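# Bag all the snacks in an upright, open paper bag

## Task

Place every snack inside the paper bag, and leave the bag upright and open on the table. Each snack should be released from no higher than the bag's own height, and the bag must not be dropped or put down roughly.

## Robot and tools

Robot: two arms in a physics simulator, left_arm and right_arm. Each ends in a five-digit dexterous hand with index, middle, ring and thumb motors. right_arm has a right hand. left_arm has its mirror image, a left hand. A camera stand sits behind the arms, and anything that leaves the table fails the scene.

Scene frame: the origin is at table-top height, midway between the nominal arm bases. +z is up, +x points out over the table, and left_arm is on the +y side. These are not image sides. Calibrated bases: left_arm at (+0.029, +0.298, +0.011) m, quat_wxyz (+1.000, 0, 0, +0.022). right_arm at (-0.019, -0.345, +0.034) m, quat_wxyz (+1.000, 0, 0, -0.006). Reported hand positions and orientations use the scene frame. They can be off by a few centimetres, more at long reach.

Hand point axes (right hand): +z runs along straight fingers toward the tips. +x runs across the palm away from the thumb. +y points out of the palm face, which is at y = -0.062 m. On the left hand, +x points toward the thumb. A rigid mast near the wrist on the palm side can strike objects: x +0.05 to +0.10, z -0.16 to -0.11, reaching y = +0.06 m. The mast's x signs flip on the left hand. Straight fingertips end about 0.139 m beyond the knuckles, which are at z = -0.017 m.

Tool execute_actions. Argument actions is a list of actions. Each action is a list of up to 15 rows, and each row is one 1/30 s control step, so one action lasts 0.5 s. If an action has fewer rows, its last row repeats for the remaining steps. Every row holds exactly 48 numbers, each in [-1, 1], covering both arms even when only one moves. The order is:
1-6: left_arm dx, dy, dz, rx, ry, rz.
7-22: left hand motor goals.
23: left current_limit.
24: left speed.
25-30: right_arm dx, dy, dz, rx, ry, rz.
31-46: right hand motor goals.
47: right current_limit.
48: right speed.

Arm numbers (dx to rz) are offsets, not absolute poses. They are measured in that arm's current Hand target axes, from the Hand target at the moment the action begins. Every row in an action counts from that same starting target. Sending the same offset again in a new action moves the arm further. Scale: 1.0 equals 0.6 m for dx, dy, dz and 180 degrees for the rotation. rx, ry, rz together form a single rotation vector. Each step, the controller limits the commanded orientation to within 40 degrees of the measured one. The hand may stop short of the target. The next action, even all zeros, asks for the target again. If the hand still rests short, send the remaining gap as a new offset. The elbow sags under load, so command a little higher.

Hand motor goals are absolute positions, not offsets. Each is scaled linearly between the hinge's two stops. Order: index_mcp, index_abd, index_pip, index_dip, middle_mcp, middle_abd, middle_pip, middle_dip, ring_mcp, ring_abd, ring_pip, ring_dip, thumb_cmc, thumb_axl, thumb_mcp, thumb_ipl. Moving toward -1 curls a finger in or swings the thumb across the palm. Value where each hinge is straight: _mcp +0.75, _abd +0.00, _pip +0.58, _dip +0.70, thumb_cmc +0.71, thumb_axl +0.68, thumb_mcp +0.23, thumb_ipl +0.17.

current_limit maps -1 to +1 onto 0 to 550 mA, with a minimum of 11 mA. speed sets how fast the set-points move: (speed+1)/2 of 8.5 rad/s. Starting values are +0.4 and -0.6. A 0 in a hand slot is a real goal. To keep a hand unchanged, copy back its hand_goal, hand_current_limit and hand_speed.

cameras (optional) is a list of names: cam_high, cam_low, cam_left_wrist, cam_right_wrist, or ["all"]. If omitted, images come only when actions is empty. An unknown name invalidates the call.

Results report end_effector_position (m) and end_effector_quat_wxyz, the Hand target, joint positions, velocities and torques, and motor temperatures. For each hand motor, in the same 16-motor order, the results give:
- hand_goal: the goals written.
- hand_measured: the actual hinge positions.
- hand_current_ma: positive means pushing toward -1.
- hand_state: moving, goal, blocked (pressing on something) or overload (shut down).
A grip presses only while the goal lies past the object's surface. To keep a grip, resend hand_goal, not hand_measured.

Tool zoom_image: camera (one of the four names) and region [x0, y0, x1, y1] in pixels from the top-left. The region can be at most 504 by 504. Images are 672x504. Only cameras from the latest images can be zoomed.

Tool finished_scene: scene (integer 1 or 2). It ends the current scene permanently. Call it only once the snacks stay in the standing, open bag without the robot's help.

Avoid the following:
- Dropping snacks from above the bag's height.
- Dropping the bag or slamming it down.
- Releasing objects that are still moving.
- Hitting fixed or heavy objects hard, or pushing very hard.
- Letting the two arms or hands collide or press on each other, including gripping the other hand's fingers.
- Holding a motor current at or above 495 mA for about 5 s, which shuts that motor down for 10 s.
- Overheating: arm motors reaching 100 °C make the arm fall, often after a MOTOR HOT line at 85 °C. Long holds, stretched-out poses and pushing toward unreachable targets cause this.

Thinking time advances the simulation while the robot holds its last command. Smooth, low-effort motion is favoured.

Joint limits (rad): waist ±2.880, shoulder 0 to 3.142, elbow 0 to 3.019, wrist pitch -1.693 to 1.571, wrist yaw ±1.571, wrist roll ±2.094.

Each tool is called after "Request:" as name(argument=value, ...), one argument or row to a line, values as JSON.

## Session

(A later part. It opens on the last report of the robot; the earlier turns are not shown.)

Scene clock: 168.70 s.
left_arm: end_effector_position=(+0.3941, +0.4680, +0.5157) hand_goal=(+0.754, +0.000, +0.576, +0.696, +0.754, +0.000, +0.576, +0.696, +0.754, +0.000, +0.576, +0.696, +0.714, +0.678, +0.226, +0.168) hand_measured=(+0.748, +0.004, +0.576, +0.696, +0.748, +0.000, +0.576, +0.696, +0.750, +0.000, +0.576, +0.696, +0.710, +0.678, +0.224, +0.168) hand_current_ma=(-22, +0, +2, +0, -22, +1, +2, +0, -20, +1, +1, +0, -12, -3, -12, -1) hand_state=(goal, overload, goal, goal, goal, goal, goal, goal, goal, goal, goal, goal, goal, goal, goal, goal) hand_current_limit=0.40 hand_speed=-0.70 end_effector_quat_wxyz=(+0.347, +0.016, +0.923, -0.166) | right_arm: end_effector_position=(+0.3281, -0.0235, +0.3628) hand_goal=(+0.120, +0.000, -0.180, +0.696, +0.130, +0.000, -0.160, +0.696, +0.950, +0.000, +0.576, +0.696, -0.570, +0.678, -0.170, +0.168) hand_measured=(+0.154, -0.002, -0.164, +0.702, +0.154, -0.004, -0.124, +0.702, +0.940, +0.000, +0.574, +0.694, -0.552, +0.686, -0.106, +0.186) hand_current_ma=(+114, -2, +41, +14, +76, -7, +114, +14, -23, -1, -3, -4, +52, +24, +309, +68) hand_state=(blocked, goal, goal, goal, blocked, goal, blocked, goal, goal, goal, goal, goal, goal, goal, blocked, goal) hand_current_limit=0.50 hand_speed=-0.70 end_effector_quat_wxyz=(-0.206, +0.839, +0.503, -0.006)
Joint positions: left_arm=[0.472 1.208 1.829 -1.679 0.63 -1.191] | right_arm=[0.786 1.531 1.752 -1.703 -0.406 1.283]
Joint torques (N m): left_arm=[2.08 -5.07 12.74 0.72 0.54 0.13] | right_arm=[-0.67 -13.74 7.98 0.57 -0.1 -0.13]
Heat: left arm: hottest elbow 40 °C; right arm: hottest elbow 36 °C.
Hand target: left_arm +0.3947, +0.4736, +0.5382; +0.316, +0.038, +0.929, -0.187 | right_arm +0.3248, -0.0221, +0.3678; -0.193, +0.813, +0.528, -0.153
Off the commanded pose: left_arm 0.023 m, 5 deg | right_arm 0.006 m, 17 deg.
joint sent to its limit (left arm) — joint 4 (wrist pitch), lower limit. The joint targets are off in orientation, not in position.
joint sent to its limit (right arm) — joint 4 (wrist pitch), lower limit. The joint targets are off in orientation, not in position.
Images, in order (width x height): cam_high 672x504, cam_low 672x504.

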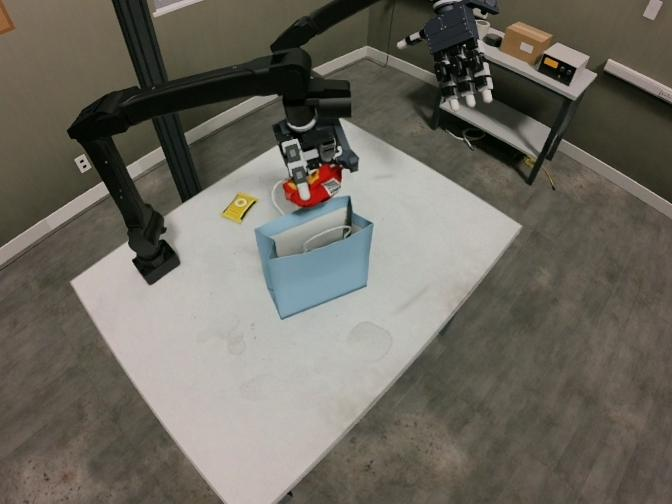

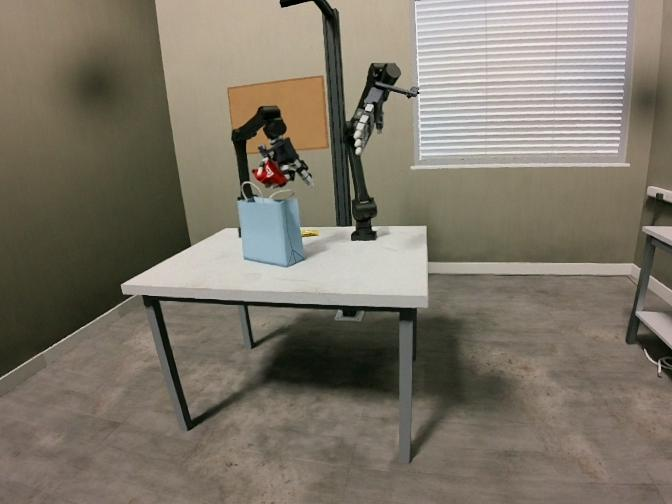

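Request:
execute_actions(
  actions=[
    [[0,0,0,0,0,0,0.754,0,0.576,0.696,0.754,0,0.576,0.696,0.754,0,0.576,0.696,0.714,0.678,0.226,0.168,0.4,-0.7,0.0,0.029,0.0705,0,0,0,0.12,0,-0.18,0.696,0.13,0,-0.16,0.696,0.95,0,0.576,0.696,-0.571,0.678,-0.17,0.168,0.5,-0.7]],
  ],
  cameras=["cam_high","cam_low"],
)

Request:
zoom_image(
  camera="cam_high",
  region=[210, 100, 410, 268],
)

Request:
zoom_image(
  camera="cam_low",
  region=[200, 80, 320, 280],
)

Scene clock: 170.27 s.
left_arm: end_effector_position=(+0.3941, +0.4680, +0.5157) hand_goal=(+0.754, +0.000, +0.576, +0.696, +0.754, +0.000, +0.576, +0.696, +0.754, +0.000, +0.576, +0.696, +0.714, +0.678, +0.226, +0.168) hand_measured=(+0.748, +0.004, +0.576, +0.696, +0.748, +0.000, +0.576, +0.696, +0.750, +0.000, +0.576, +0.696, +0.710, +0.678, +0.224, +0.168) hand_current_ma=(-22, +0, +2, +0, -22, +1, +2, +0, -20, +1, +1, +0, -12, -3, -12, -1) hand_state=(goal, overload, goal, goal, goal, goal, goal, goal, goal, goal, goal, goal, goal, goal, goal, goal) hand_current_limit=0.40 hand_speed=-0.70 end_effector_quat_wxyz=(+0.347, +0.016, +0.923, -0.166) | right_arm: end_effector_position=(+0.3229, -0.0236, +0.3147) hand_goal=(+0.120, +0.000, -0.180, +0.696, +0.130, +0.000, -0.160, +0.696, +0.950, +0.000, +0.576, +0.696, -0.570, +0.678, -0.170, +0.168) hand_measured=(+0.154, -0.002, -0.164, +0.702, +0.154, -0.004, -0.124, +0.702, +0.940, +0.000, +0.574, +0.694, -0.552, +0.686, -0.106, +0.186) hand_current_ma=(+114, -2, +41, +14, +76, -7, +114, +14, -23, -1, -3, -4, +52, +24, +309, +68) hand_state=(blocked, goal, goal, goal, blocked, goal, blocked, goal, goal, goal, goal, goal, goal, goal, blocked, goal) hand_current_limit=0.50 hand_speed=-0.70 end_effector_quat_wxyz=(-0.198, +0.836, +0.509, -0.059)
Joint positions: left_arm=[0.472 1.208 1.829 -1.679 0.63 -1.191] | right_arm=[0.79 1.576 1.681 -1.703 -0.415 1.248]
Joint torques (N m): left_arm=[2.14 -4.95 12.71 0.73 0.53 0.12] | right_arm=[-0.56 -15.09 8.09 0.12 -0.13 -0.05]
Heat: left arm: hottest elbow 40 °C; right arm: hottest elbow 36 °C.
Hand target: left_arm +0.3947, +0.4736, +0.5382; +0.316, +0.038, +0.929, -0.187 | right_arm +0.3196, -0.0221, +0.3224; -0.193, +0.813, +0.528, -0.152
Off the commanded pose: left_arm 0.023 m, 5 deg | right_arm 0.008 m, 11 deg.
joint sent to its limit (left arm) — joint 4 (wrist pitch), lower limit. The joint targets are off in orientation, not in position.
joint sent to its limit (right arm) — joint 4 (wrist pitch), lower limit. The joint targets are off in orientation, not in position.
Images, in order (width x height): cam_high 672x504, cam_low 672x504.

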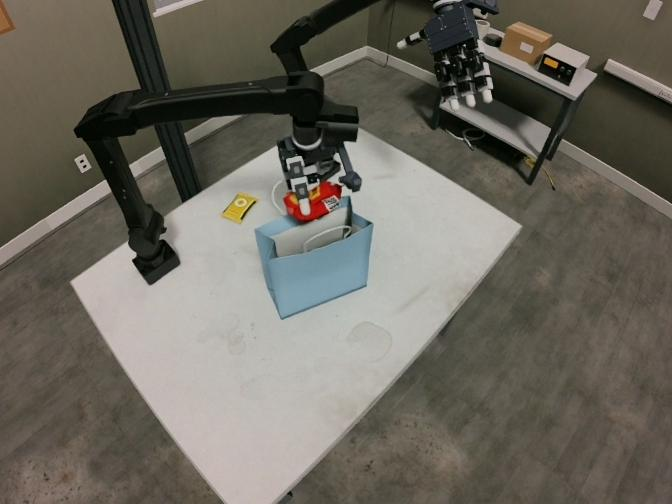

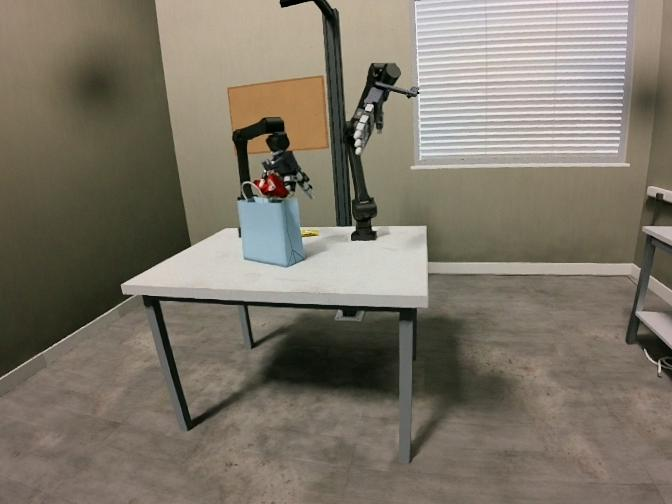

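Scaled by 2.520.

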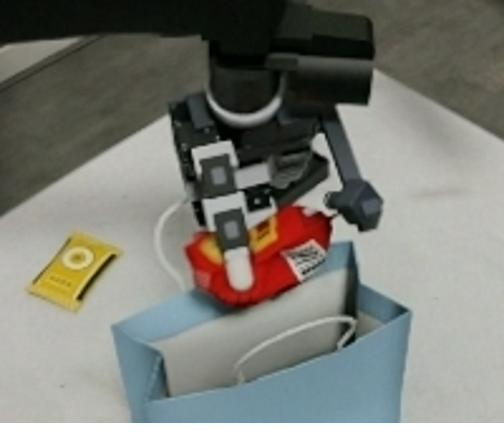

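Scaled by 2.520.

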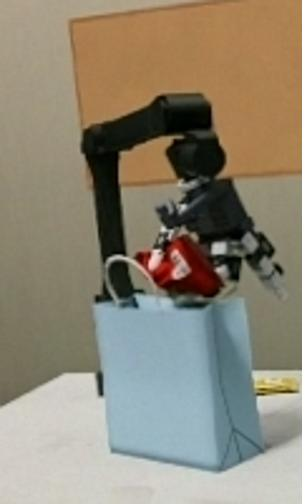

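Request:
execute_actions(
  actions=[
    [[0,0,0,0,0,0,0.754,0,0.576,0.696,0.754,0,0.576,0.696,0.754,0,0.576,0.696,0.714,0.678,0.226,0.168,0.4,-0.7,0.0008,0.0079,0.0147,0,0,0,0.12,0,-0.18,0.696,0.13,0,-0.16,0.696,0.95,0,0.576,0.696,-0.571,0.678,-0.17,0.168,0.5,-0.7]],
    [[0,0,0,0,0,0,0.754,0,0.576,0.696,0.754,0,0.576,0.696,0.754,0,0.576,0.696,0.714,0.678,0.226,0.168,0.4,-0.7,0,0,0,0,0,0,0.15,0,-0.10,0.696,0.15,0,-0.06,0.696,0.95,0,0.576,0.696,-0.571,0.678,-0.05,0.168,0.5,-0.7]],
    [[0,0,0,0,0,0,0.754,0,0.576,0.696,0.754,0,0.576,0.696,0.754,0,0.576,0.696,0.714,0.678,0.226,0.168,0.4,-0.7,0,0,0,0,0,0,0.16,0,-0.04,0.696,0.16,0,-0.02,0.696,0.95,0,0.576,0.696,-0.571,0.678,0.03,0.168,0.5,-0.7]],
  ],
  cameras=["cam_high","cam_low"],
)

Request:
zoom_image(
  camera="cam_high",
  region=[210, 100, 410, 268],
)

Request:
zoom_image(
  camera="cam_low",
  region=[200, 80, 320, 280],
)

Scene clock: 175.10 s.
left_arm: end_effector_position=(+0.3941, +0.4680, +0.5157) hand_goal=(+0.754, +0.000, +0.576, +0.696, +0.754, +0.000, +0.576, +0.696, +0.754, +0.000, +0.576, +0.696, +0.714, +0.678, +0.226, +0.168) hand_measured=(+0.748, +0.004, +0.576, +0.696, +0.748, +0.000, +0.576, +0.696, +0.750, +0.000, +0.576, +0.696, +0.710, +0.678, +0.224, +0.168) hand_current_ma=(-22, +0, +2, +0, -22, +1, +2, +0, -20, +1, +1, +0, -12, -3, -12, -1) hand_state=(goal, overload, goal, goal, goal, goal, goal, goal, goal, goal, goal, goal, goal, goal, goal, goal) hand_current_limit=0.40 hand_speed=-0.70 end_effector_quat_wxyz=(+0.347, +0.016, +0.923, -0.166) | right_arm: end_effector_position=(+0.3224, -0.0240, +0.3120) hand_goal=(+0.160, +0.000, -0.040, +0.696, +0.160, +0.000, -0.020, +0.696, +0.950, +0.000, +0.576, +0.696, -0.570, +0.678, +0.030, +0.168) hand_measured=(+0.166, +0.000, -0.040, +0.698, +0.166, -0.002, -0.014, +0.700, +0.940, +0.000, +0.574, +0.694, -0.566, +0.680, +0.022, +0.170) hand_current_ma=(+13, -1, +0, +5, +15, -4, +10, +6, -23, -1, -3, -4, +8, +6, -25, +3) hand_state=(goal, goal, goal, goal, goal, goal, goal, goal, goal, goal, goal, goal, goal, goal, goal, goal) hand_current_limit=0.50 hand_speed=-0.70 end_effector_quat_wxyz=(-0.197, +0.833, +0.513, -0.062)
Joint positions: left_arm=[0.472 1.208 1.829 -1.679 0.63 -1.191] | right_arm=[0.79 1.576 1.674 -1.703 -0.415 1.237]
Joint torques (N m): left_arm=[2.14 -5.01 12.75 0.73 0.54 0.12] | right_arm=[-0.97 -14.15 7.65 0.16 -0.23 -0.02]
Heat: left arm: hottest elbow 41 °C; right arm: hottest elbow 36 °C.
Hand target: left_arm +0.3947, +0.4736, +0.5382; +0.316, +0.038, +0.929, -0.187 | right_arm +0.3196, -0.0220, +0.3124; -0.193, +0.813, +0.528, -0.152
Off the commanded pose: left_arm 0.023 m, 5 deg | right_arm 0.003 m, 11 deg.
joint sent to its limit (left arm) — joint 4 (wrist pitch), lower limit. The joint targets are off in orientation, not in position.
joint sent to its limit (right arm) — joint 4 (wrist pitch), lower limit. The joint targets are off in orientation, not in position.
Images, in order (width x height): cam_high 672x504, cam_low 672x504.

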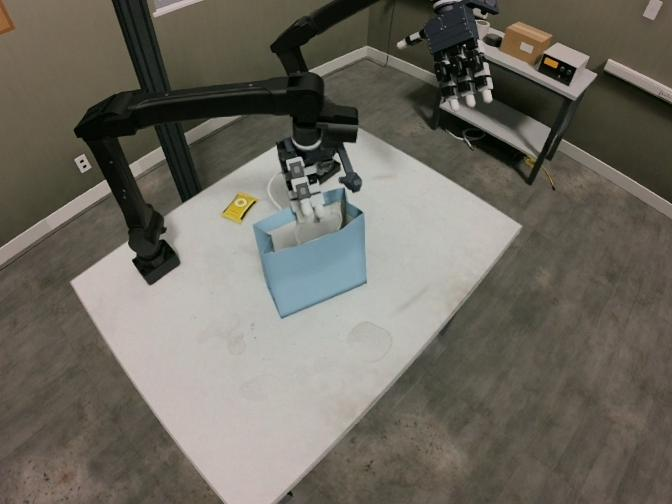

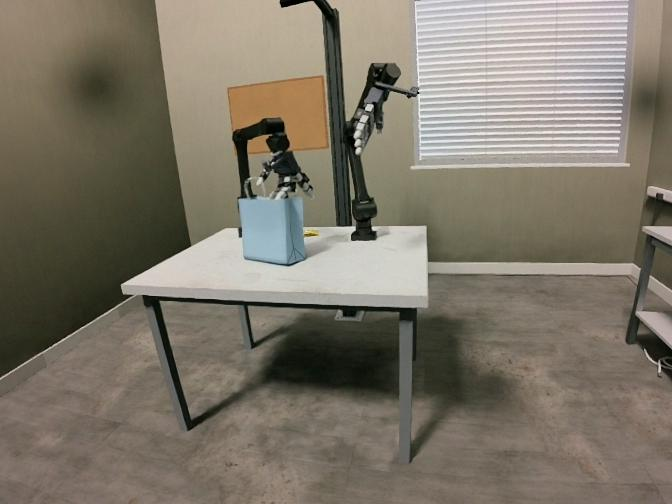

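Scaled by 2.520.

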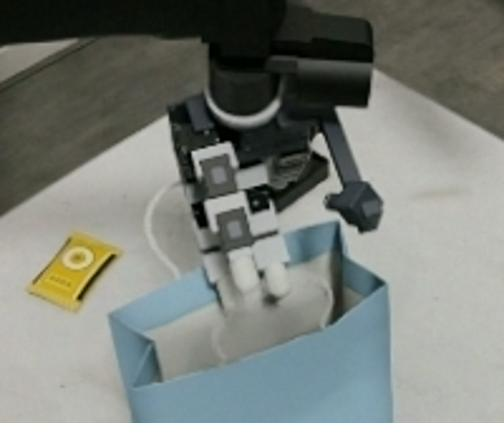

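Scaled by 2.520.

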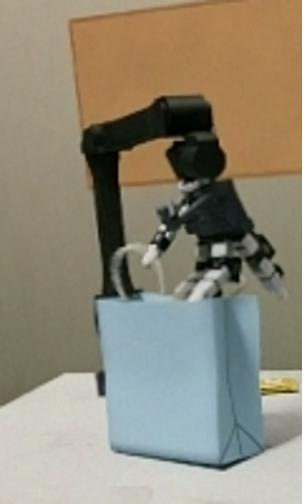

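Request:
execute_actions(
  actions=[
    [[0,0,0,0,0,0,0.754,0,0.576,0.696,0.754,0,0.576,0.696,0.754,0,0.576,0.696,0.714,0.678,0.226,0.168,0.4,-0.7,-0.0038,-0.0397,-0.0733,0,0,0,0.18,0,0.05,0.696,0.18,0,0.05,0.696,0.95,0,0.576,0.696,-0.571,0.678,0.1,0.168,0.4,-0.7]],
    [[0,0,0,0,0,0,0.754,0,0.576,0.696,0.754,0,0.576,0.696,0.754,0,0.576,0.696,0.714,0.678,0.226,0.168,0.4,-0.7,-0.0053,-0.0555,-0.1027,0,0,0,0.18,0,0.05,0.696,0.18,0,0.05,0.696,0.95,0,0.576,0.696,-0.571,0.678,0.1,0.168,0.4,-0.7]],
  ],
  cameras=["cam_high","cam_low"],
)

Request:
zoom_image(
  camera="cam_high",
  region=[210, 100, 410, 320],
)

Request:
zoom_image(
  camera="cam_low",
  region=[200, 80, 320, 280],
)

Scene clock: 177.47 s.
left_arm: end_effector_position=(+0.3941, +0.4680, +0.5157) hand_goal=(+0.754, +0.000, +0.576, +0.696, +0.754, +0.000, +0.576, +0.696, +0.754, +0.000, +0.576, +0.696, +0.714, +0.678, +0.226, +0.168) hand_measured=(+0.748, +0.004, +0.576, +0.696, +0.748, +0.000, +0.576, +0.696, +0.750, +0.000, +0.576, +0.696, +0.710, +0.678, +0.224, +0.168) hand_current_ma=(-22, +0, +2, +0, -22, +1, +2, +0, -20, +1, +1, +0, -12, -3, -12, -1) hand_state=(goal, overload, goal, goal, goal, goal, goal, goal, goal, goal, goal, goal, goal, goal, goal, goal) hand_current_limit=0.40 hand_speed=-0.70 end_effector_quat_wxyz=(+0.347, +0.016, +0.923, -0.166) | right_arm: end_effector_position=(+0.3157, -0.0303, +0.4085) hand_goal=(+0.180, +0.000, +0.050, +0.696, +0.180, +0.000, +0.050, +0.696, +0.950, +0.000, +0.576, +0.696, -0.570, +0.678, +0.100, +0.168) hand_measured=(+0.182, +0.000, +0.050, +0.698, +0.182, -0.002, +0.050, +0.700, +0.940, +0.000, +0.574, +0.694, -0.566, +0.680, +0.092, +0.170) hand_current_ma=(+2, -1, -1, +5, +2, -2, -1, +6, -23, -1, -3, -4, +7, +6, -26, +3) hand_state=(goal, goal, goal, goal, goal, goal, goal, goal, goal, goal, goal, goal, goal, goal, goal, goal) hand_current_limit=0.40 hand_speed=-0.70 end_effector_quat_wxyz=(-0.210, +0.838, +0.501, +0.041)
Joint positions: left_arm=[0.472 1.208 1.829 -1.679 0.63 -1.191] | right_arm=[0.802 1.458 1.786 -1.703 -0.388 1.321]
Joint torques (N m): left_arm=[2.08 -5.01 12.7 0.7 0.54 0.13] | right_arm=[-0.5 -12.22 12.36 0.8 -0.2 0.01]
Heat: left arm: hottest elbow 41 °C; right arm: hottest elbow 36 °C.
Hand target: left_arm +0.3947, +0.4736, +0.5382; +0.316, +0.038, +0.929, -0.187 | right_arm +0.3195, -0.0223, +0.4326; -0.193, +0.813, +0.527, -0.152
Off the commanded pose: left_arm 0.023 m, 5 deg | right_arm 0.026 m, 23 deg.
joint sent to its limit (left arm) — joint 4 (wrist pitch), lower limit. The joint targets are off in orientation, not in position.
joint sent to its limit (right arm) — joint 4 (wrist pitch), lower limit. The joint targets are off in orientation, not in position.
Images, in order (width x height): cam_high 672x504, cam_low 672x504.

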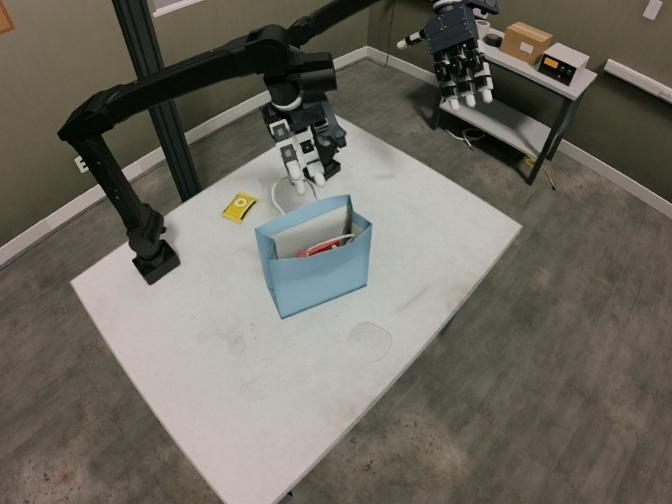

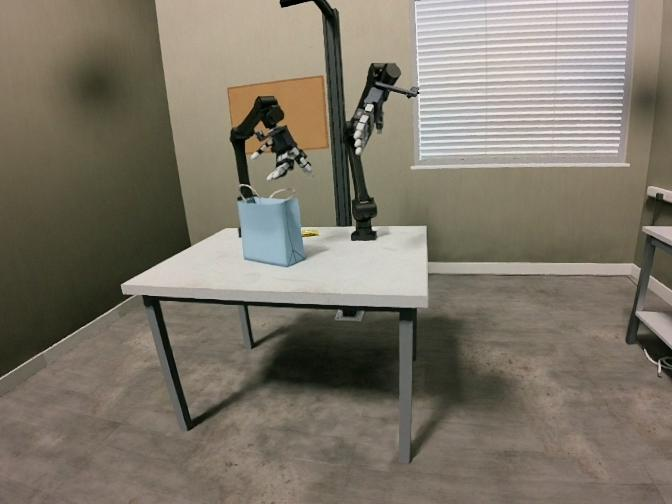

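Scaled by 2.291.

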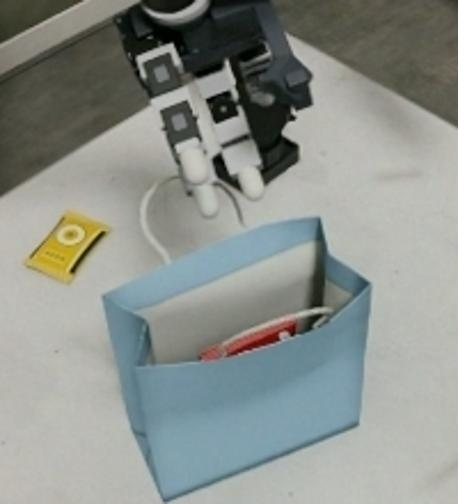

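Scaled by 2.520.

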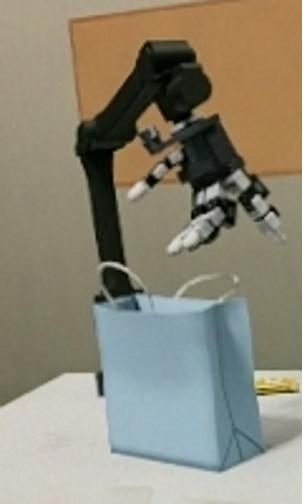

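Request:
execute_actions(
  actions=[
    [[0,0,0,0,0,0,0.754,0,0.576,0.696,0.754,0,0.576,0.696,0.754,0,0.576,0.696,0.714,0.678,0.226,0.168,0.4,-0.7,-0.0038,-0.0397,-0.0733,0,0,0,0.2,0,0.2,0.696,0.2,0,0.2,0.696,0.95,0,0.576,0.696,-0.571,0.678,0.2,0.168,0.4,-0.6]],
    [[0,0,0,0,0,0,0.754,0,0.576,0.696,0.754,0,0.576,0.696,0.754,0,0.576,0.696,0.714,0.678,0.226,0.168,0.4,-0.7,-0.0663,-0.1335,0.0753,0,0,0,0.25,0,0.4,0.696,0.25,0,0.4,0.696,0.7,0,0.576,0.696,-0.571,0.678,0.226,0.168,0.4,-0.6]],
    [[0,0,0,0,0,0,0.754,0,0.576,0.696,0.754,0,0.576,0.696,0.754,0,0.576,0.696,0.714,0.678,0.226,0.168,0.4,-0.7,-0.0625,-0.0938,0.1486,0.1,0,0,0.25,0,0.576,0.696,0.25,0,0.576,0.696,0.4,0,0.576,0.696,-0.571,0.678,0.226,0.168,0.4,-0.6]],
  ],
  cameras=["cam_high","cam_low"],
)

Request:
zoom_image(
  camera="cam_high",
  region=[150, 100, 390, 330],
)

Scene clock: 182.17 s.
left_arm: end_effector_position=(+0.3941, +0.4680, +0.5157) hand_goal=(+0.754, +0.000, +0.576, +0.696, +0.754, +0.000, +0.576, +0.696, +0.754, +0.000, +0.576, +0.696, +0.714, +0.678, +0.226, +0.168) hand_measured=(+0.748, +0.004, +0.576, +0.696, +0.748, +0.000, +0.576, +0.696, +0.750, +0.000, +0.576, +0.696, +0.710, +0.678, +0.224, +0.168) hand_current_ma=(-22, +0, +2, +0, -22, +1, +2, +0, -20, +1, +1, +0, -12, -3, -12, -1) hand_state=(goal, overload, goal, goal, goal, goal, goal, goal, goal, goal, goal, goal, goal, goal, goal, goal) hand_current_limit=0.40 hand_speed=-0.70 end_effector_quat_wxyz=(+0.347, +0.016, +0.923, -0.166) | right_arm: end_effector_position=(+0.1211, -0.0162, +0.4295) hand_goal=(+0.250, +0.000, +0.576, +0.696, +0.250, +0.000, +0.576, +0.696, +0.400, +0.000, +0.576, +0.696, -0.570, +0.678, +0.226, +0.168) hand_measured=(+0.248, +0.000, +0.574, +0.698, +0.248, -0.002, +0.574, +0.698, +0.398, +0.000, +0.574, +0.694, -0.566, +0.680, +0.220, +0.170) hand_current_ma=(-2, -1, -4, +5, -2, -1, -5, +5, -2, -1, -3, -4, +7, +6, -17, +2) hand_state=(goal, goal, goal, goal, goal, goal, goal, goal, goal, goal, goal, goal, goal, goal, goal, goal) hand_current_limit=0.40 hand_speed=-0.60 end_effector_quat_wxyz=(-0.369, +0.805, +0.455, -0.088)
Joint positions: left_arm=[0.472 1.208 1.829 -1.679 0.63 -1.191] | right_arm=[1.021 1.241 1.621 -1.703 -0.746 1.647]
Joint torques (N m): left_arm=[1.96 -5.01 12.71 0.69 0.53 0.12] | right_arm=[-1.32 -10.17 7.41 0.66 -0.54 0.08]
Heat: left arm: hottest elbow 41 °C; right arm: hottest elbow 36 °C.
Hand target: left_arm +0.3947, +0.4736, +0.5382; +0.316, +0.038, +0.929, -0.187 | right_arm +0.1191, -0.0222, +0.4327; -0.318, +0.773, +0.497, -0.233
Off the commanded pose: left_arm 0.023 m, 5 deg | right_arm 0.007 m, 19 deg.
joint sent to its limit (left arm) — joint 4 (wrist pitch), lower limit. The joint targets are off in orientation, not in position.
joint sent to its limit (right arm) — joint 4 (wrist pitch), lower limit. The joint targets are off in orientation, not in position.
Images, in order (width x height): cam_high 672x504, cam_low 672x504.

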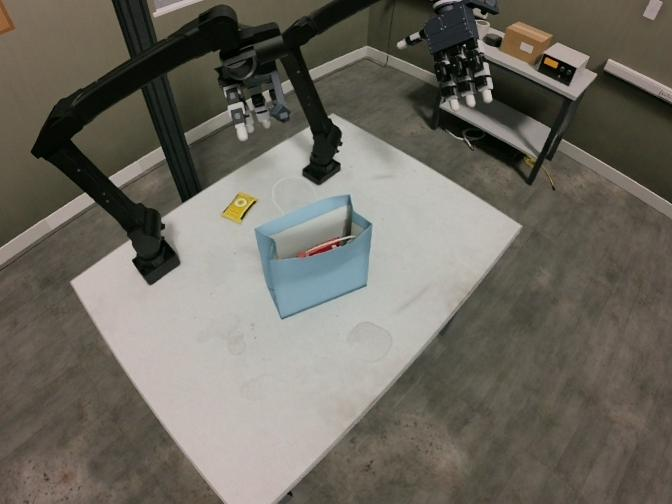

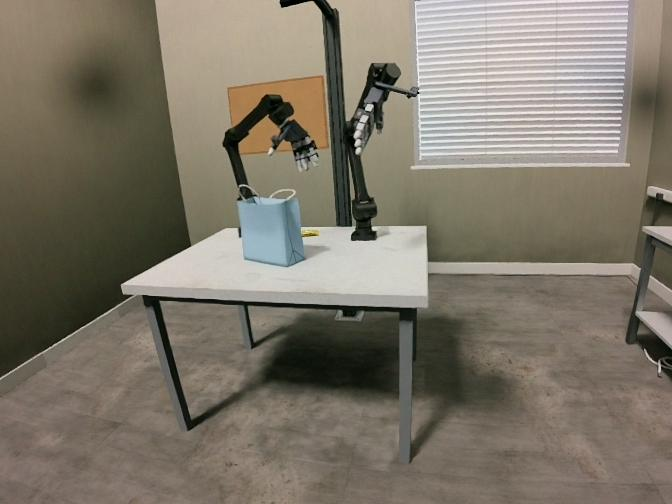

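Scaled by 2.100.

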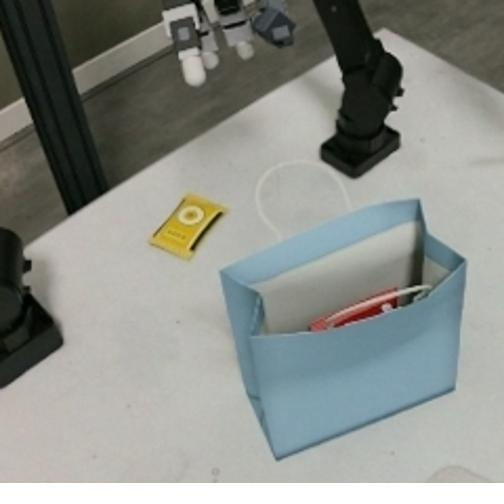

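Request:
execute_actions(
  actions=[
    [[0,0,0,0,0,0,0.754,0,0.576,0.696,0.754,0,0.576,0.696,0.754,0,0.576,0.696,0.714,0.678,0.226,0.168,0.4,-0.7,-0.0383,-0.0197,0.1442,0.0863,-0.0602,-0.0574,0.25,0,0.576,0.696,0.25,0,0.576,0.696,0.25,0,0.576,0.696,-0.571,0.678,0.226,0.168,0.4,-0.6]],
    [[0,0,0,0,0,0,0.754,0,0.576,0.696,0.754,0,0.576,0.696,0.754,0,0.576,0.696,0.714,0.678,0.226,0.168,0.4,-0.7,-0.0047,0.0149,0.1496,0.09,-0.0736,-0.0391,0.25,0,0.576,0.696,0.25,0,0.576,0.696,0.25,0,0.576,0.696,-0.571,0.678,0.226,0.168,0.4,-0.6]],
  ],
  cameras=["cam_high","cam_low","cam_right_wrist"],
)

Request:
zoom_image(
  camera="cam_high",
  region=[150, 70, 350, 270],
)

Scene clock: 185.23 s.
left_arm: end_effector_position=(+0.3941, +0.4680, +0.5157) hand_goal=(+0.754, +0.000, +0.576, +0.696, +0.754, +0.000, +0.576, +0.696, +0.754, +0.000, +0.576, +0.696, +0.714, +0.678, +0.226, +0.168) hand_measured=(+0.748, +0.004, +0.576, +0.696, +0.748, +0.000, +0.576, +0.696, +0.750, +0.000, +0.576, +0.696, +0.710, +0.678, +0.224, +0.168) hand_current_ma=(-22, +0, +2, +0, -22, +1, +2, +0, -20, +1, +1, +0, -12, -3, -12, -1) hand_state=(goal, overload, goal, goal, goal, goal, goal, goal, goal, goal, goal, goal, goal, goal, goal, goal) hand_current_limit=0.40 hand_speed=-0.70 end_effector_quat_wxyz=(+0.347, +0.016, +0.923, -0.166) | right_arm: end_effector_position=(-0.0296, -0.0092, +0.3310) hand_goal=(+0.250, +0.000, +0.576, +0.696, +0.250, +0.000, +0.576, +0.696, +0.250, +0.000, +0.576, +0.696, -0.570, +0.678, +0.226, +0.168) hand_measured=(+0.244, +0.000, +0.574, +0.698, +0.246, +0.000, +0.574, +0.698, +0.244, +0.000, +0.574, +0.694, -0.568, +0.680, +0.222, +0.170) hand_current_ma=(-12, +0, -4, +5, -11, -1, -5, +4, -11, +0, -3, -4, +2, +6, -8, +2) hand_state=(goal, goal, goal, goal, goal, goal, goal, goal, goal, goal, goal, goal, goal, goal, goal, goal) hand_current_limit=0.40 hand_speed=-0.60 end_effector_quat_wxyz=(-0.468, +0.640, +0.530, -0.300)
Joint positions: left_arm=[0.472 1.208 1.829 -1.679 0.63 -1.191] | right_arm=[1.229 1.221 1.241 -1.702 -1.177 1.328]
Joint torques (N m): left_arm=[2.02 -5.13 12.72 0.72 0.54 0.13] | right_arm=[-1.08 -9 8.1 -0.06 -0.87 -0.02]
Heat: left arm: hottest elbow 41 °C; right arm: hottest elbow 36 °C.
Hand target: left_arm +0.3947, +0.4736, +0.5382; +0.316, +0.038, +0.929, -0.187 | right_arm -0.0310, -0.0090, +0.3333; -0.432, +0.510, +0.583, -0.463
Off the commanded pose: left_arm 0.023 m, 5 deg | right_arm 0.003 m, 25 deg.
joint sent to its limit (left arm) — joint 4 (wrist pitch), lower limit. The joint targets are off in orientation, not in position.
joint sent to its limit (right arm) — joint 4 (wrist pitch), lower limit. The joint targets are off in orientation, not in position.
Images, in order (width x height): cam_high 672x504, cam_low 672x504, cam_right_wrist 672x504.

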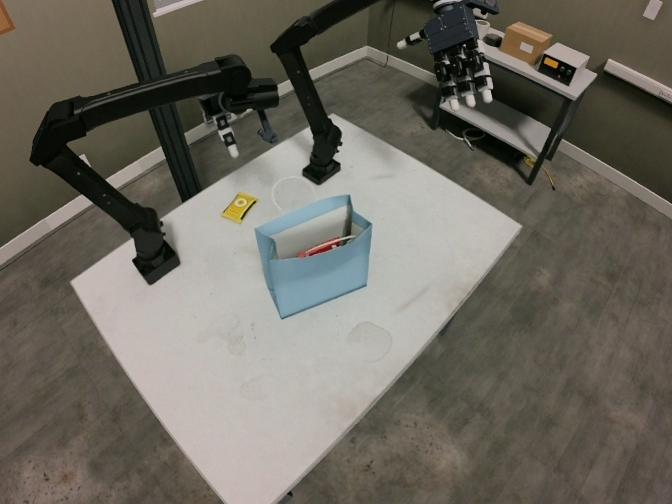

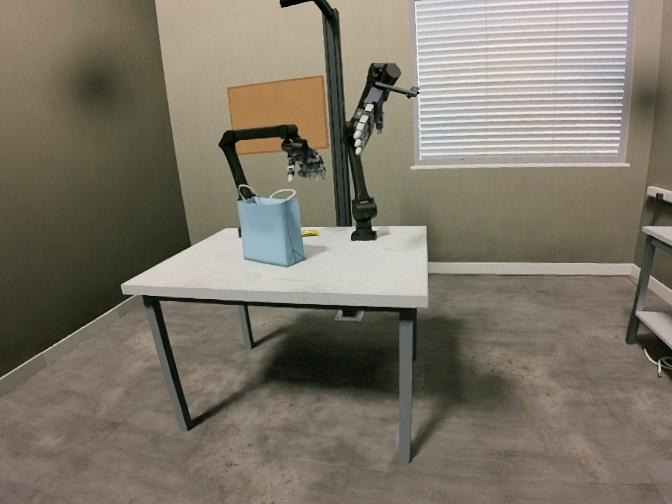

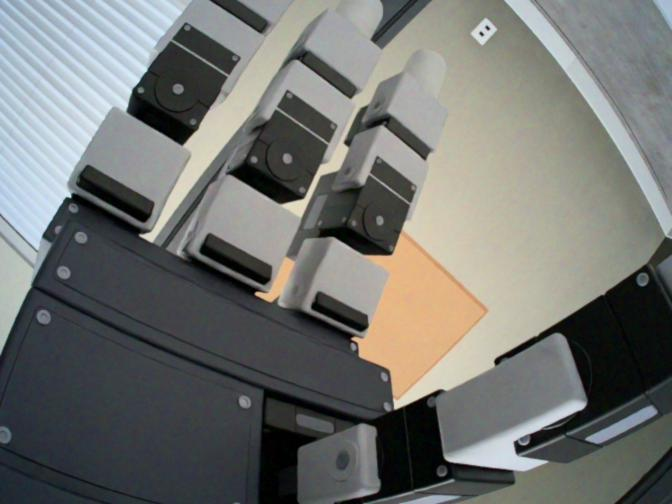

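Scaled by 2.520.

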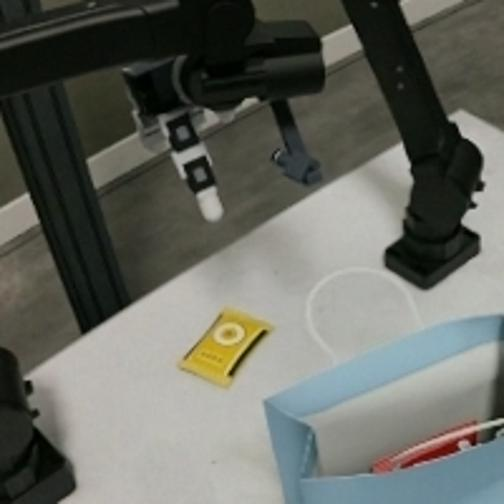

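Request:
execute_actions(
  actions=[
    [[0,0,0,0,0,0,0.754,0,0.576,0.696,0.754,0,0.576,0.696,0.754,0,0.576,0.696,0.714,0.678,0.226,0.168,0.4,-0.7,-0.0047,0.1473,0.03,0.0007,-0.0218,-0.0044,0.25,0,0.576,0.696,0.25,0,0.576,0.696,0.25,0,0.576,0.696,-0.571,0.678,0.226,0.168,0.4,-0.6]],
    [[0,0,0,0,0,0,0.754,0,0.576,0.696,0.754,0,0.576,0.696,0.754,0,0.576,0.696,0.714,0.678,0.226,0.168,0.4,-0.7,-0.0047,0.1473,0.03,0,0,0,0.25,0,0.576,0.696,0.25,0,0.576,0.696,0.25,0,0.576,0.696,-0.571,0.678,0.226,0.168,0.4,-0.6]],
  ],
  cameras=["cam_high","cam_right_wrist"],
)

Request:
zoom_image(
  camera="cam_high",
  region=[180, 110, 320, 250],
)

Scene clock: 188.00 s.
left_arm: end_effector_position=(+0.3941, +0.4680, +0.5157) hand_goal=(+0.754, +0.000, +0.576, +0.696, +0.754, +0.000, +0.576, +0.696, +0.754, +0.000, +0.576, +0.696, +0.714, +0.678, +0.226, +0.168) hand_measured=(+0.748, +0.004, +0.576, +0.696, +0.748, +0.000, +0.576, +0.696, +0.750, +0.000, +0.576, +0.696, +0.710, +0.678, +0.224, +0.168) hand_current_ma=(-22, +0, +2, +0, -22, +1, +2, +0, -20, +1, +1, +0, -12, -3, -12, -1) hand_state=(goal, overload, goal, goal, goal, goal, goal, goal, goal, goal, goal, goal, goal, goal, goal, goal) hand_current_limit=0.40 hand_speed=-0.70 end_effector_quat_wxyz=(+0.347, +0.016, +0.923, -0.166) | right_arm: end_effector_position=(-0.0310, -0.0144, +0.1452) hand_goal=(+0.250, +0.000, +0.576, +0.696, +0.250, +0.000, +0.576, +0.696, +0.250, +0.000, +0.576, +0.696, -0.570, +0.678, +0.226, +0.168) hand_measured=(+0.244, +0.000, +0.574, +0.698, +0.246, +0.000, +0.574, +0.698, +0.244, +0.000, +0.574, +0.694, -0.570, +0.680, +0.222, +0.170) hand_current_ma=(-12, +0, -4, +5, -11, -1, -5, +4, -11, +0, -3, -4, +1, +6, -8, +2) hand_state=(goal, goal, goal, goal, goal, goal, goal, goal, goal, goal, goal, goal, goal, goal, goal, goal) hand_current_limit=0.40 hand_speed=-0.60 end_effector_quat_wxyz=(-0.403, +0.577, +0.594, -0.391)
Joint positions: left_arm=[0.472 1.208 1.829 -1.679 0.63 -1.191] | right_arm=[1.26 1.568 1.027 -1.702 -1.078 0.807]
Joint torques (N m): left_arm=[2.14 -4.95 12.75 0.7 0.55 0.12] | right_arm=[-0.67 -12.28 6.74 -0.85 -0.47 -0.07]
Heat: left arm: hottest elbow 41 °C; right arm: hottest elbow 36 °C.
Hand target: left_arm +0.3947, +0.4736, +0.5382; +0.316, +0.038, +0.929, -0.187 | right_arm -0.0310, -0.0091, +0.1528; -0.415, +0.489, +0.600, -0.478
Off the commanded pose: left_arm 0.023 m, 5 deg | right_arm 0.009 m, 14 deg.
joint sent to its limit (left arm) — joint 4 (wrist pitch), lower limit. The joint targets are off in orientation, not in position.
joint sent to its limit (right arm) — joint 4 (wrist pitch), lower limit. The joint targets are off in orientation, not in position.
Images, in order (width x height): cam_high 672x504, cam_right_wrist 672x504.

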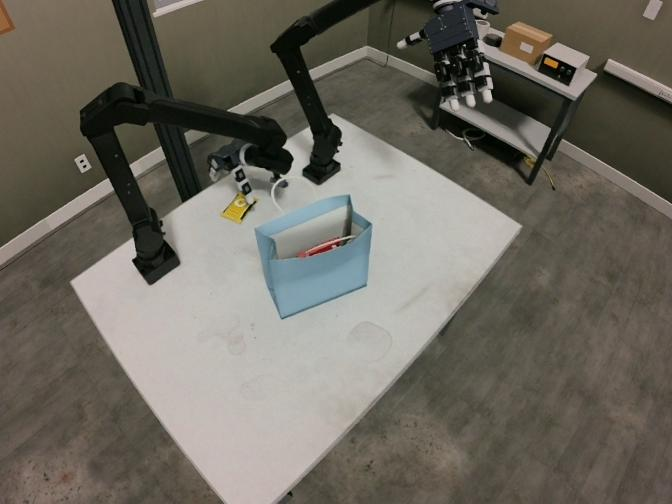

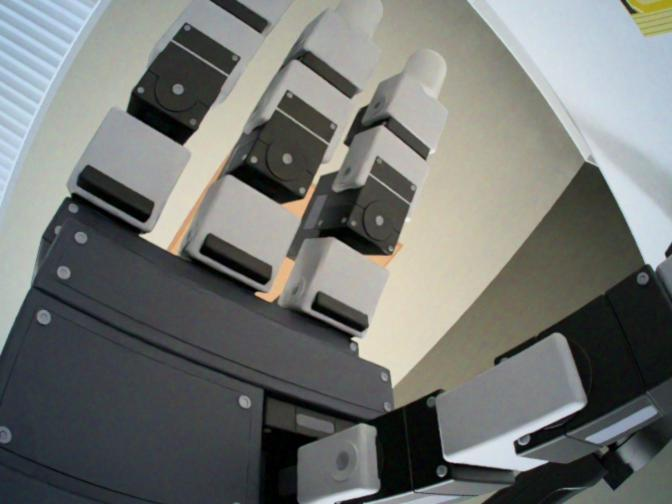

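Scaled by 3.600.

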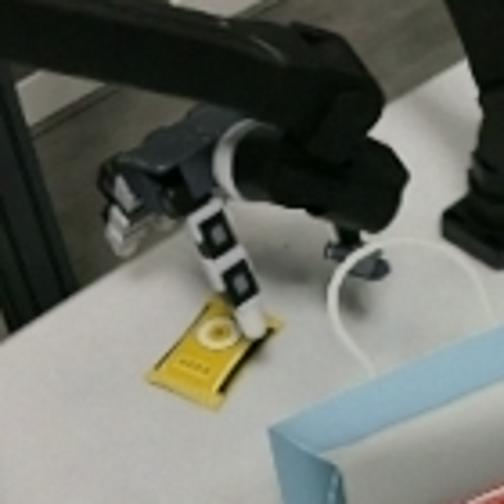

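Request:
execute_actions(
  actions=[
    [[0,0,0,0,0,0,0.754,0,0.576,0.696,0.754,0,0.576,0.696,0.754,0,0.576,0.696,0.714,0.678,0.226,0.168,0.4,-0.7,-0.0088,0.0772,0.0375,0,0,0,0.25,0,0.576,0.696,0.25,0,0.576,0.696,0.25,0,0.576,0.696,-0.571,0.678,0.226,0.168,0.4,-0.6]],
    [[0,0,0,0,0,0,0.754,0,0.576,0.696,0.754,0,0.576,0.696,0.754,0,0.576,0.696,0.714,0.678,0.226,0.168,0.4,-0.7,-0.0024,0.0767,0.0155,0,0,0,0.25,0,0.576,0.696,0.25,0,0.576,0.696,0.25,0,0.576,0.696,-0.571,0.678,0.226,0.168,0.4,-0.6]],
  ],
  cameras=["cam_high","cam_low","cam_right_wrist"],
)

Request:
zoom_image(
  camera="cam_high",
  region=[180, 110, 320, 250],
)

Scene clock: 191.70 s.
left_arm: end_effector_position=(+0.3941, +0.4680, +0.5157) hand_goal=(+0.754, +0.000, +0.576, +0.696, +0.754, +0.000, +0.576, +0.696, +0.754, +0.000, +0.576, +0.696, +0.714, +0.678, +0.226, +0.168) hand_measured=(+0.748, +0.004, +0.576, +0.696, +0.748, +0.000, +0.576, +0.696, +0.750, +0.000, +0.576, +0.696, +0.710, +0.678, +0.224, +0.168) hand_current_ma=(-22, +0, +2, +0, -22, +1, +2, +0, -20, +1, +1, +0, -12, -3, -12, -1) hand_state=(goal, overload, goal, goal, goal, goal, goal, goal, goal, goal, goal, goal, goal, goal, goal, goal) hand_current_limit=0.40 hand_speed=-0.70 end_effector_quat_wxyz=(+0.347, +0.016, +0.923, -0.166) | right_arm: end_effector_position=(-0.0449, -0.0198, +0.0510) hand_goal=(+0.250, +0.000, +0.576, +0.696, +0.250, +0.000, +0.576, +0.696, +0.250, +0.000, +0.576, +0.696, -0.570, +0.678, +0.226, +0.168) hand_measured=(+0.244, +0.000, +0.574, +0.698, +0.246, +0.000, +0.574, +0.698, +0.244, +0.000, +0.574, +0.694, -0.570, +0.680, +0.222, +0.170) hand_current_ma=(-12, +0, -4, +5, -11, -1, -5, +4, -12, +0, -3, -4, +1, +6, -8, +2) hand_state=(goal, goal, goal, goal, goal, goal, goal, goal, goal, goal, goal, goal, goal, goal, goal, goal) hand_current_limit=0.40 hand_speed=-0.60 end_effector_quat_wxyz=(-0.404, +0.521, +0.602, -0.452)
Joint positions: left_arm=[0.472 1.208 1.829 -1.679 0.63 -1.191] | right_arm=[1.279 1.858 1.001 -1.702 -1.066 0.508]
Joint torques (N m): left_arm=[2.14 -5.07 12.74 0.75 0.55 0.12] | right_arm=[-1.44 -13.45 4.18 -1.35 -0.31 -0.06]
Heat: left arm: hottest elbow 41 °C; right arm: hottest elbow 36 °C.
Hand target: left_arm +0.3947, +0.4736, +0.5382; +0.316, +0.038, +0.929, -0.187 | right_arm -0.0431, -0.0151, +0.0558; -0.415, +0.489, +0.600, -0.478
Off the commanded pose: left_arm 0.023 m, 5 deg | right_arm 0.007 m, 5 deg.
joint sent to its limit (left arm) — joint 4 (wrist pitch), lower limit. The joint targets are off in orientation, not in position.
joint sent to its limit (right arm) — joint 4 (wrist pitch), lower limit. The joint targets are off in orientation, not in position.
Images, in order (width x height): cam_high 672x504, cam_low 672x504, cam_right_wrist 672x504.

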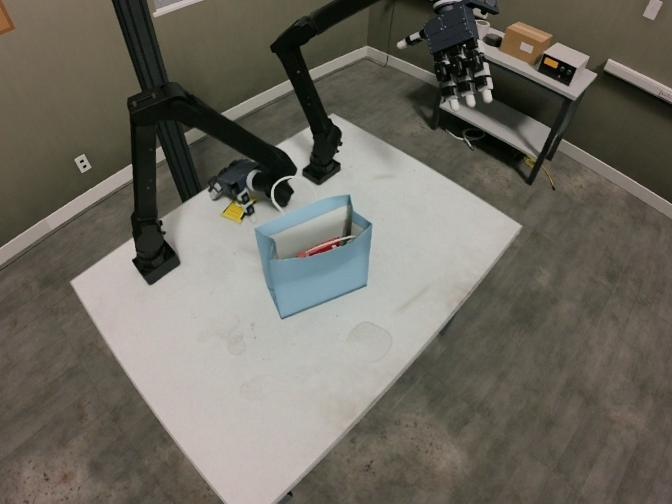

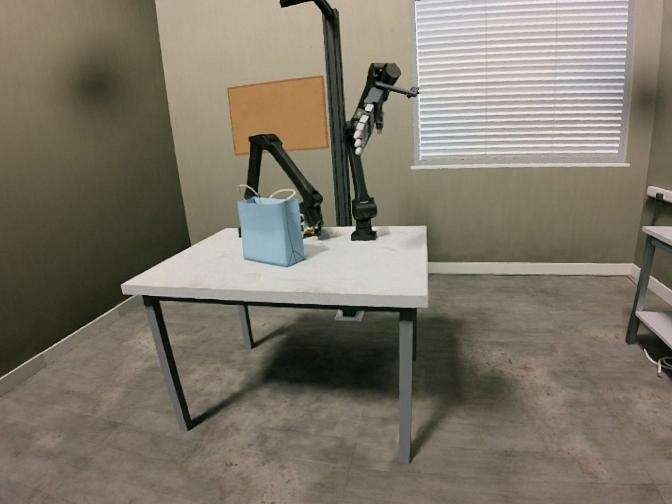

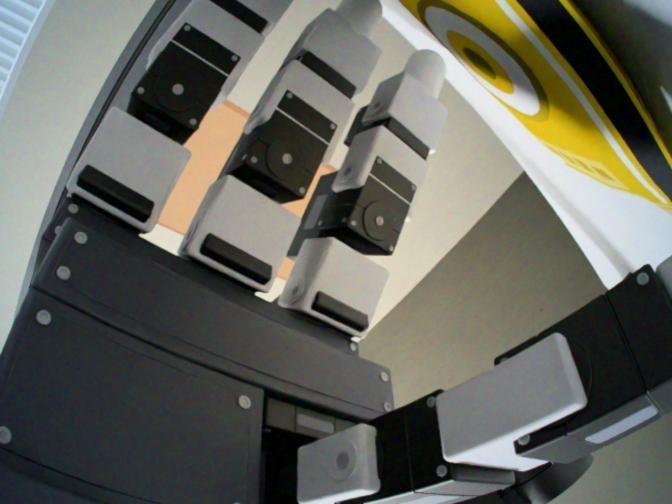

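Scaled by 3.600.

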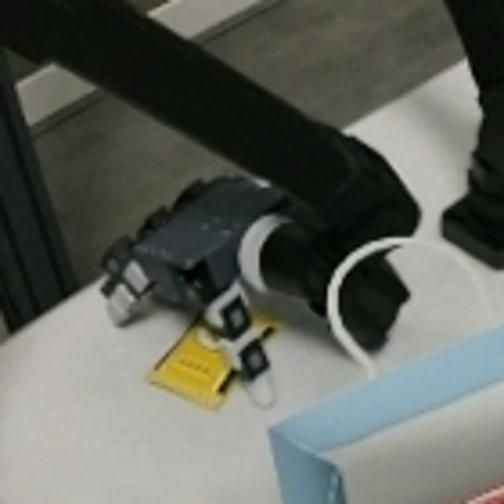

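Request:
execute_actions(
  actions=[
    [[0,0,0,0,0,0,0.754,0,0.576,0.696,0.754,0,0.576,0.696,0.754,0,0.576,0.696,0.714,0.678,0.226,0.168,0.4,-0.7,0,0,0,0,0,0,0.16,0,0.3,0.696,0.16,0,0.3,0.696,0.16,0,0.3,0.696,-0.571,0.678,0.12,0.168,0.4,-0.6]],
    [[0,0,0,0,0,0,0.754,0,0.576,0.696,0.754,0,0.576,0.696,0.754,0,0.576,0.696,0.714,0.678,0.226,0.168,0.4,-0.7,0,0,0,0,0,0,0.14,0,0.05,0.696,0.14,0,0.05,0.696,0.14,0,0.05,0.696,-0.571,0.678,0.0,0.168,0.4,-0.6]],
  ],
  cameras=["cam_high","cam_right_wrist"],
)

Request:
zoom_image(
  camera="cam_high",
  region=[180, 110, 320, 250],
)

Scene clock: 194.67 s.
left_arm: end_effector_position=(+0.3941, +0.4680, +0.5157) hand_goal=(+0.754, +0.000, +0.576, +0.696, +0.754, +0.000, +0.576, +0.696, +0.754, +0.000, +0.576, +0.696, +0.714, +0.678, +0.226, +0.168) hand_measured=(+0.748, +0.004, +0.576, +0.696, +0.748, +0.000, +0.576, +0.696, +0.750, +0.000, +0.576, +0.696, +0.710, +0.678, +0.224, +0.168) hand_current_ma=(-22, +0, +2, +0, -22, +1, +2, +0, -20, +1, +1, +0, -12, -3, -12, -1) hand_state=(goal, overload, goal, goal, goal, goal, goal, goal, goal, goal, goal, goal, goal, goal, goal, goal) hand_current_limit=0.40 hand_speed=-0.70 end_effector_quat_wxyz=(+0.347, +0.016, +0.923, -0.166) | right_arm: end_effector_position=(-0.0522, -0.0158, +0.0588) hand_goal=(+0.140, +0.000, +0.050, +0.696, +0.140, +0.000, +0.050, +0.696, +0.140, +0.000, +0.050, +0.696, -0.570, +0.678, +0.000, +0.168) hand_measured=(+0.214, +0.008, +0.124, +0.722, +0.196, +0.006, +0.120, +0.714, +0.182, +0.004, +0.076, +0.712, -0.570, +0.680, +0.002, +0.170) hand_current_ma=(+289, +13, +263, +73, +208, +10, +245, +50, +142, +8, +73, +39, +1, +6, +6, +2) hand_state=(blocked, goal, blocked, blocked, blocked, goal, blocked, goal, blocked, goal, blocked, goal, goal, goal, goal, goal) hand_current_limit=0.40 hand_speed=-0.60 end_effector_quat_wxyz=(-0.412, +0.517, +0.602, -0.448)
Joint positions: left_arm=[0.472 1.208 1.829 -1.679 0.63 -1.191] | right_arm=[1.295 1.839 1.001 -1.708 -1.091 0.508]
Joint torques (N m): left_arm=[2.02 -4.95 12.75 0.7 0.55 0.13] | right_arm=[-2.14 -12.51 4.31 -0.99 0.59 -0.05]
Heat: left arm: hottest elbow 41 °C; right arm: hottest elbow 35 °C.
Hand target: left_arm +0.3947, +0.4736, +0.5382; +0.316, +0.038, +0.929, -0.187 | right_arm -0.0430, -0.0151, +0.0558; -0.415, +0.489, +0.600, -0.478
Off the commanded pose: left_arm 0.023 m, 5 deg | right_arm 0.010 m, 5 deg.
joint read past its limit (right arm) — joint 4 (wrist pitch), lower limit.
joint sent to its limit (left arm) — joint 4 (wrist pitch), lower limit. The joint targets are off in orientation, not in position.
joint sent to its limit (right arm) — joint 4 (wrist pitch), lower limit. The joint targets are off in orientation, not in position.
Images, in order (width x height): cam_high 672x504, cam_right_wrist 672x504.

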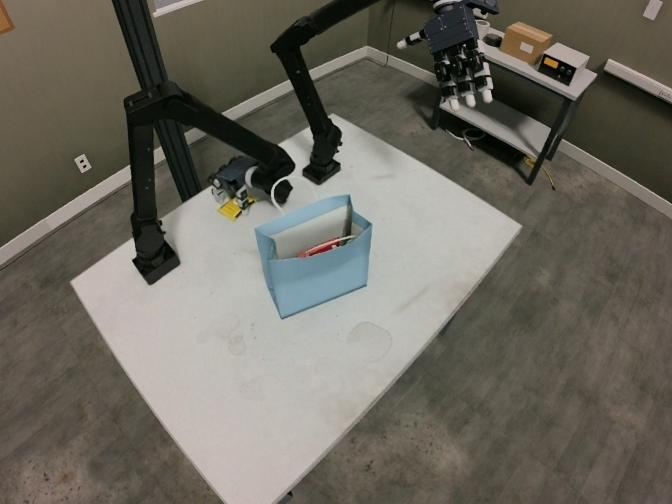

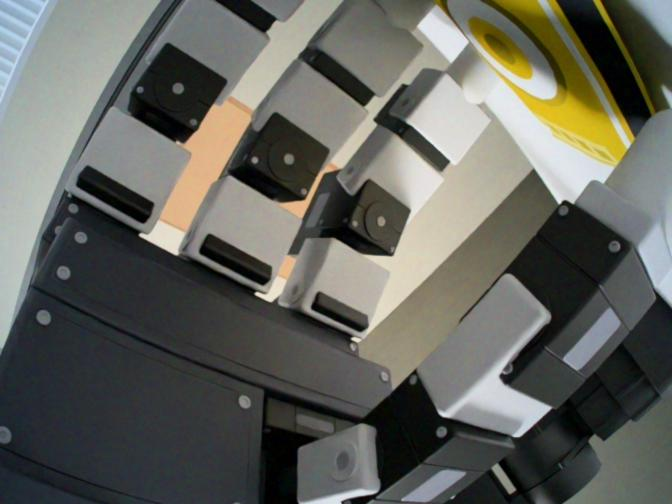

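Scaled by 3.600.

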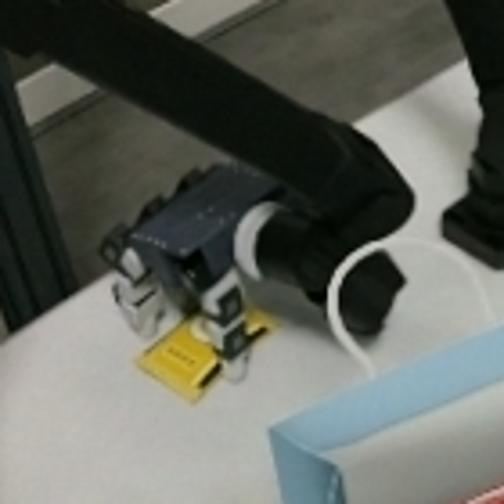

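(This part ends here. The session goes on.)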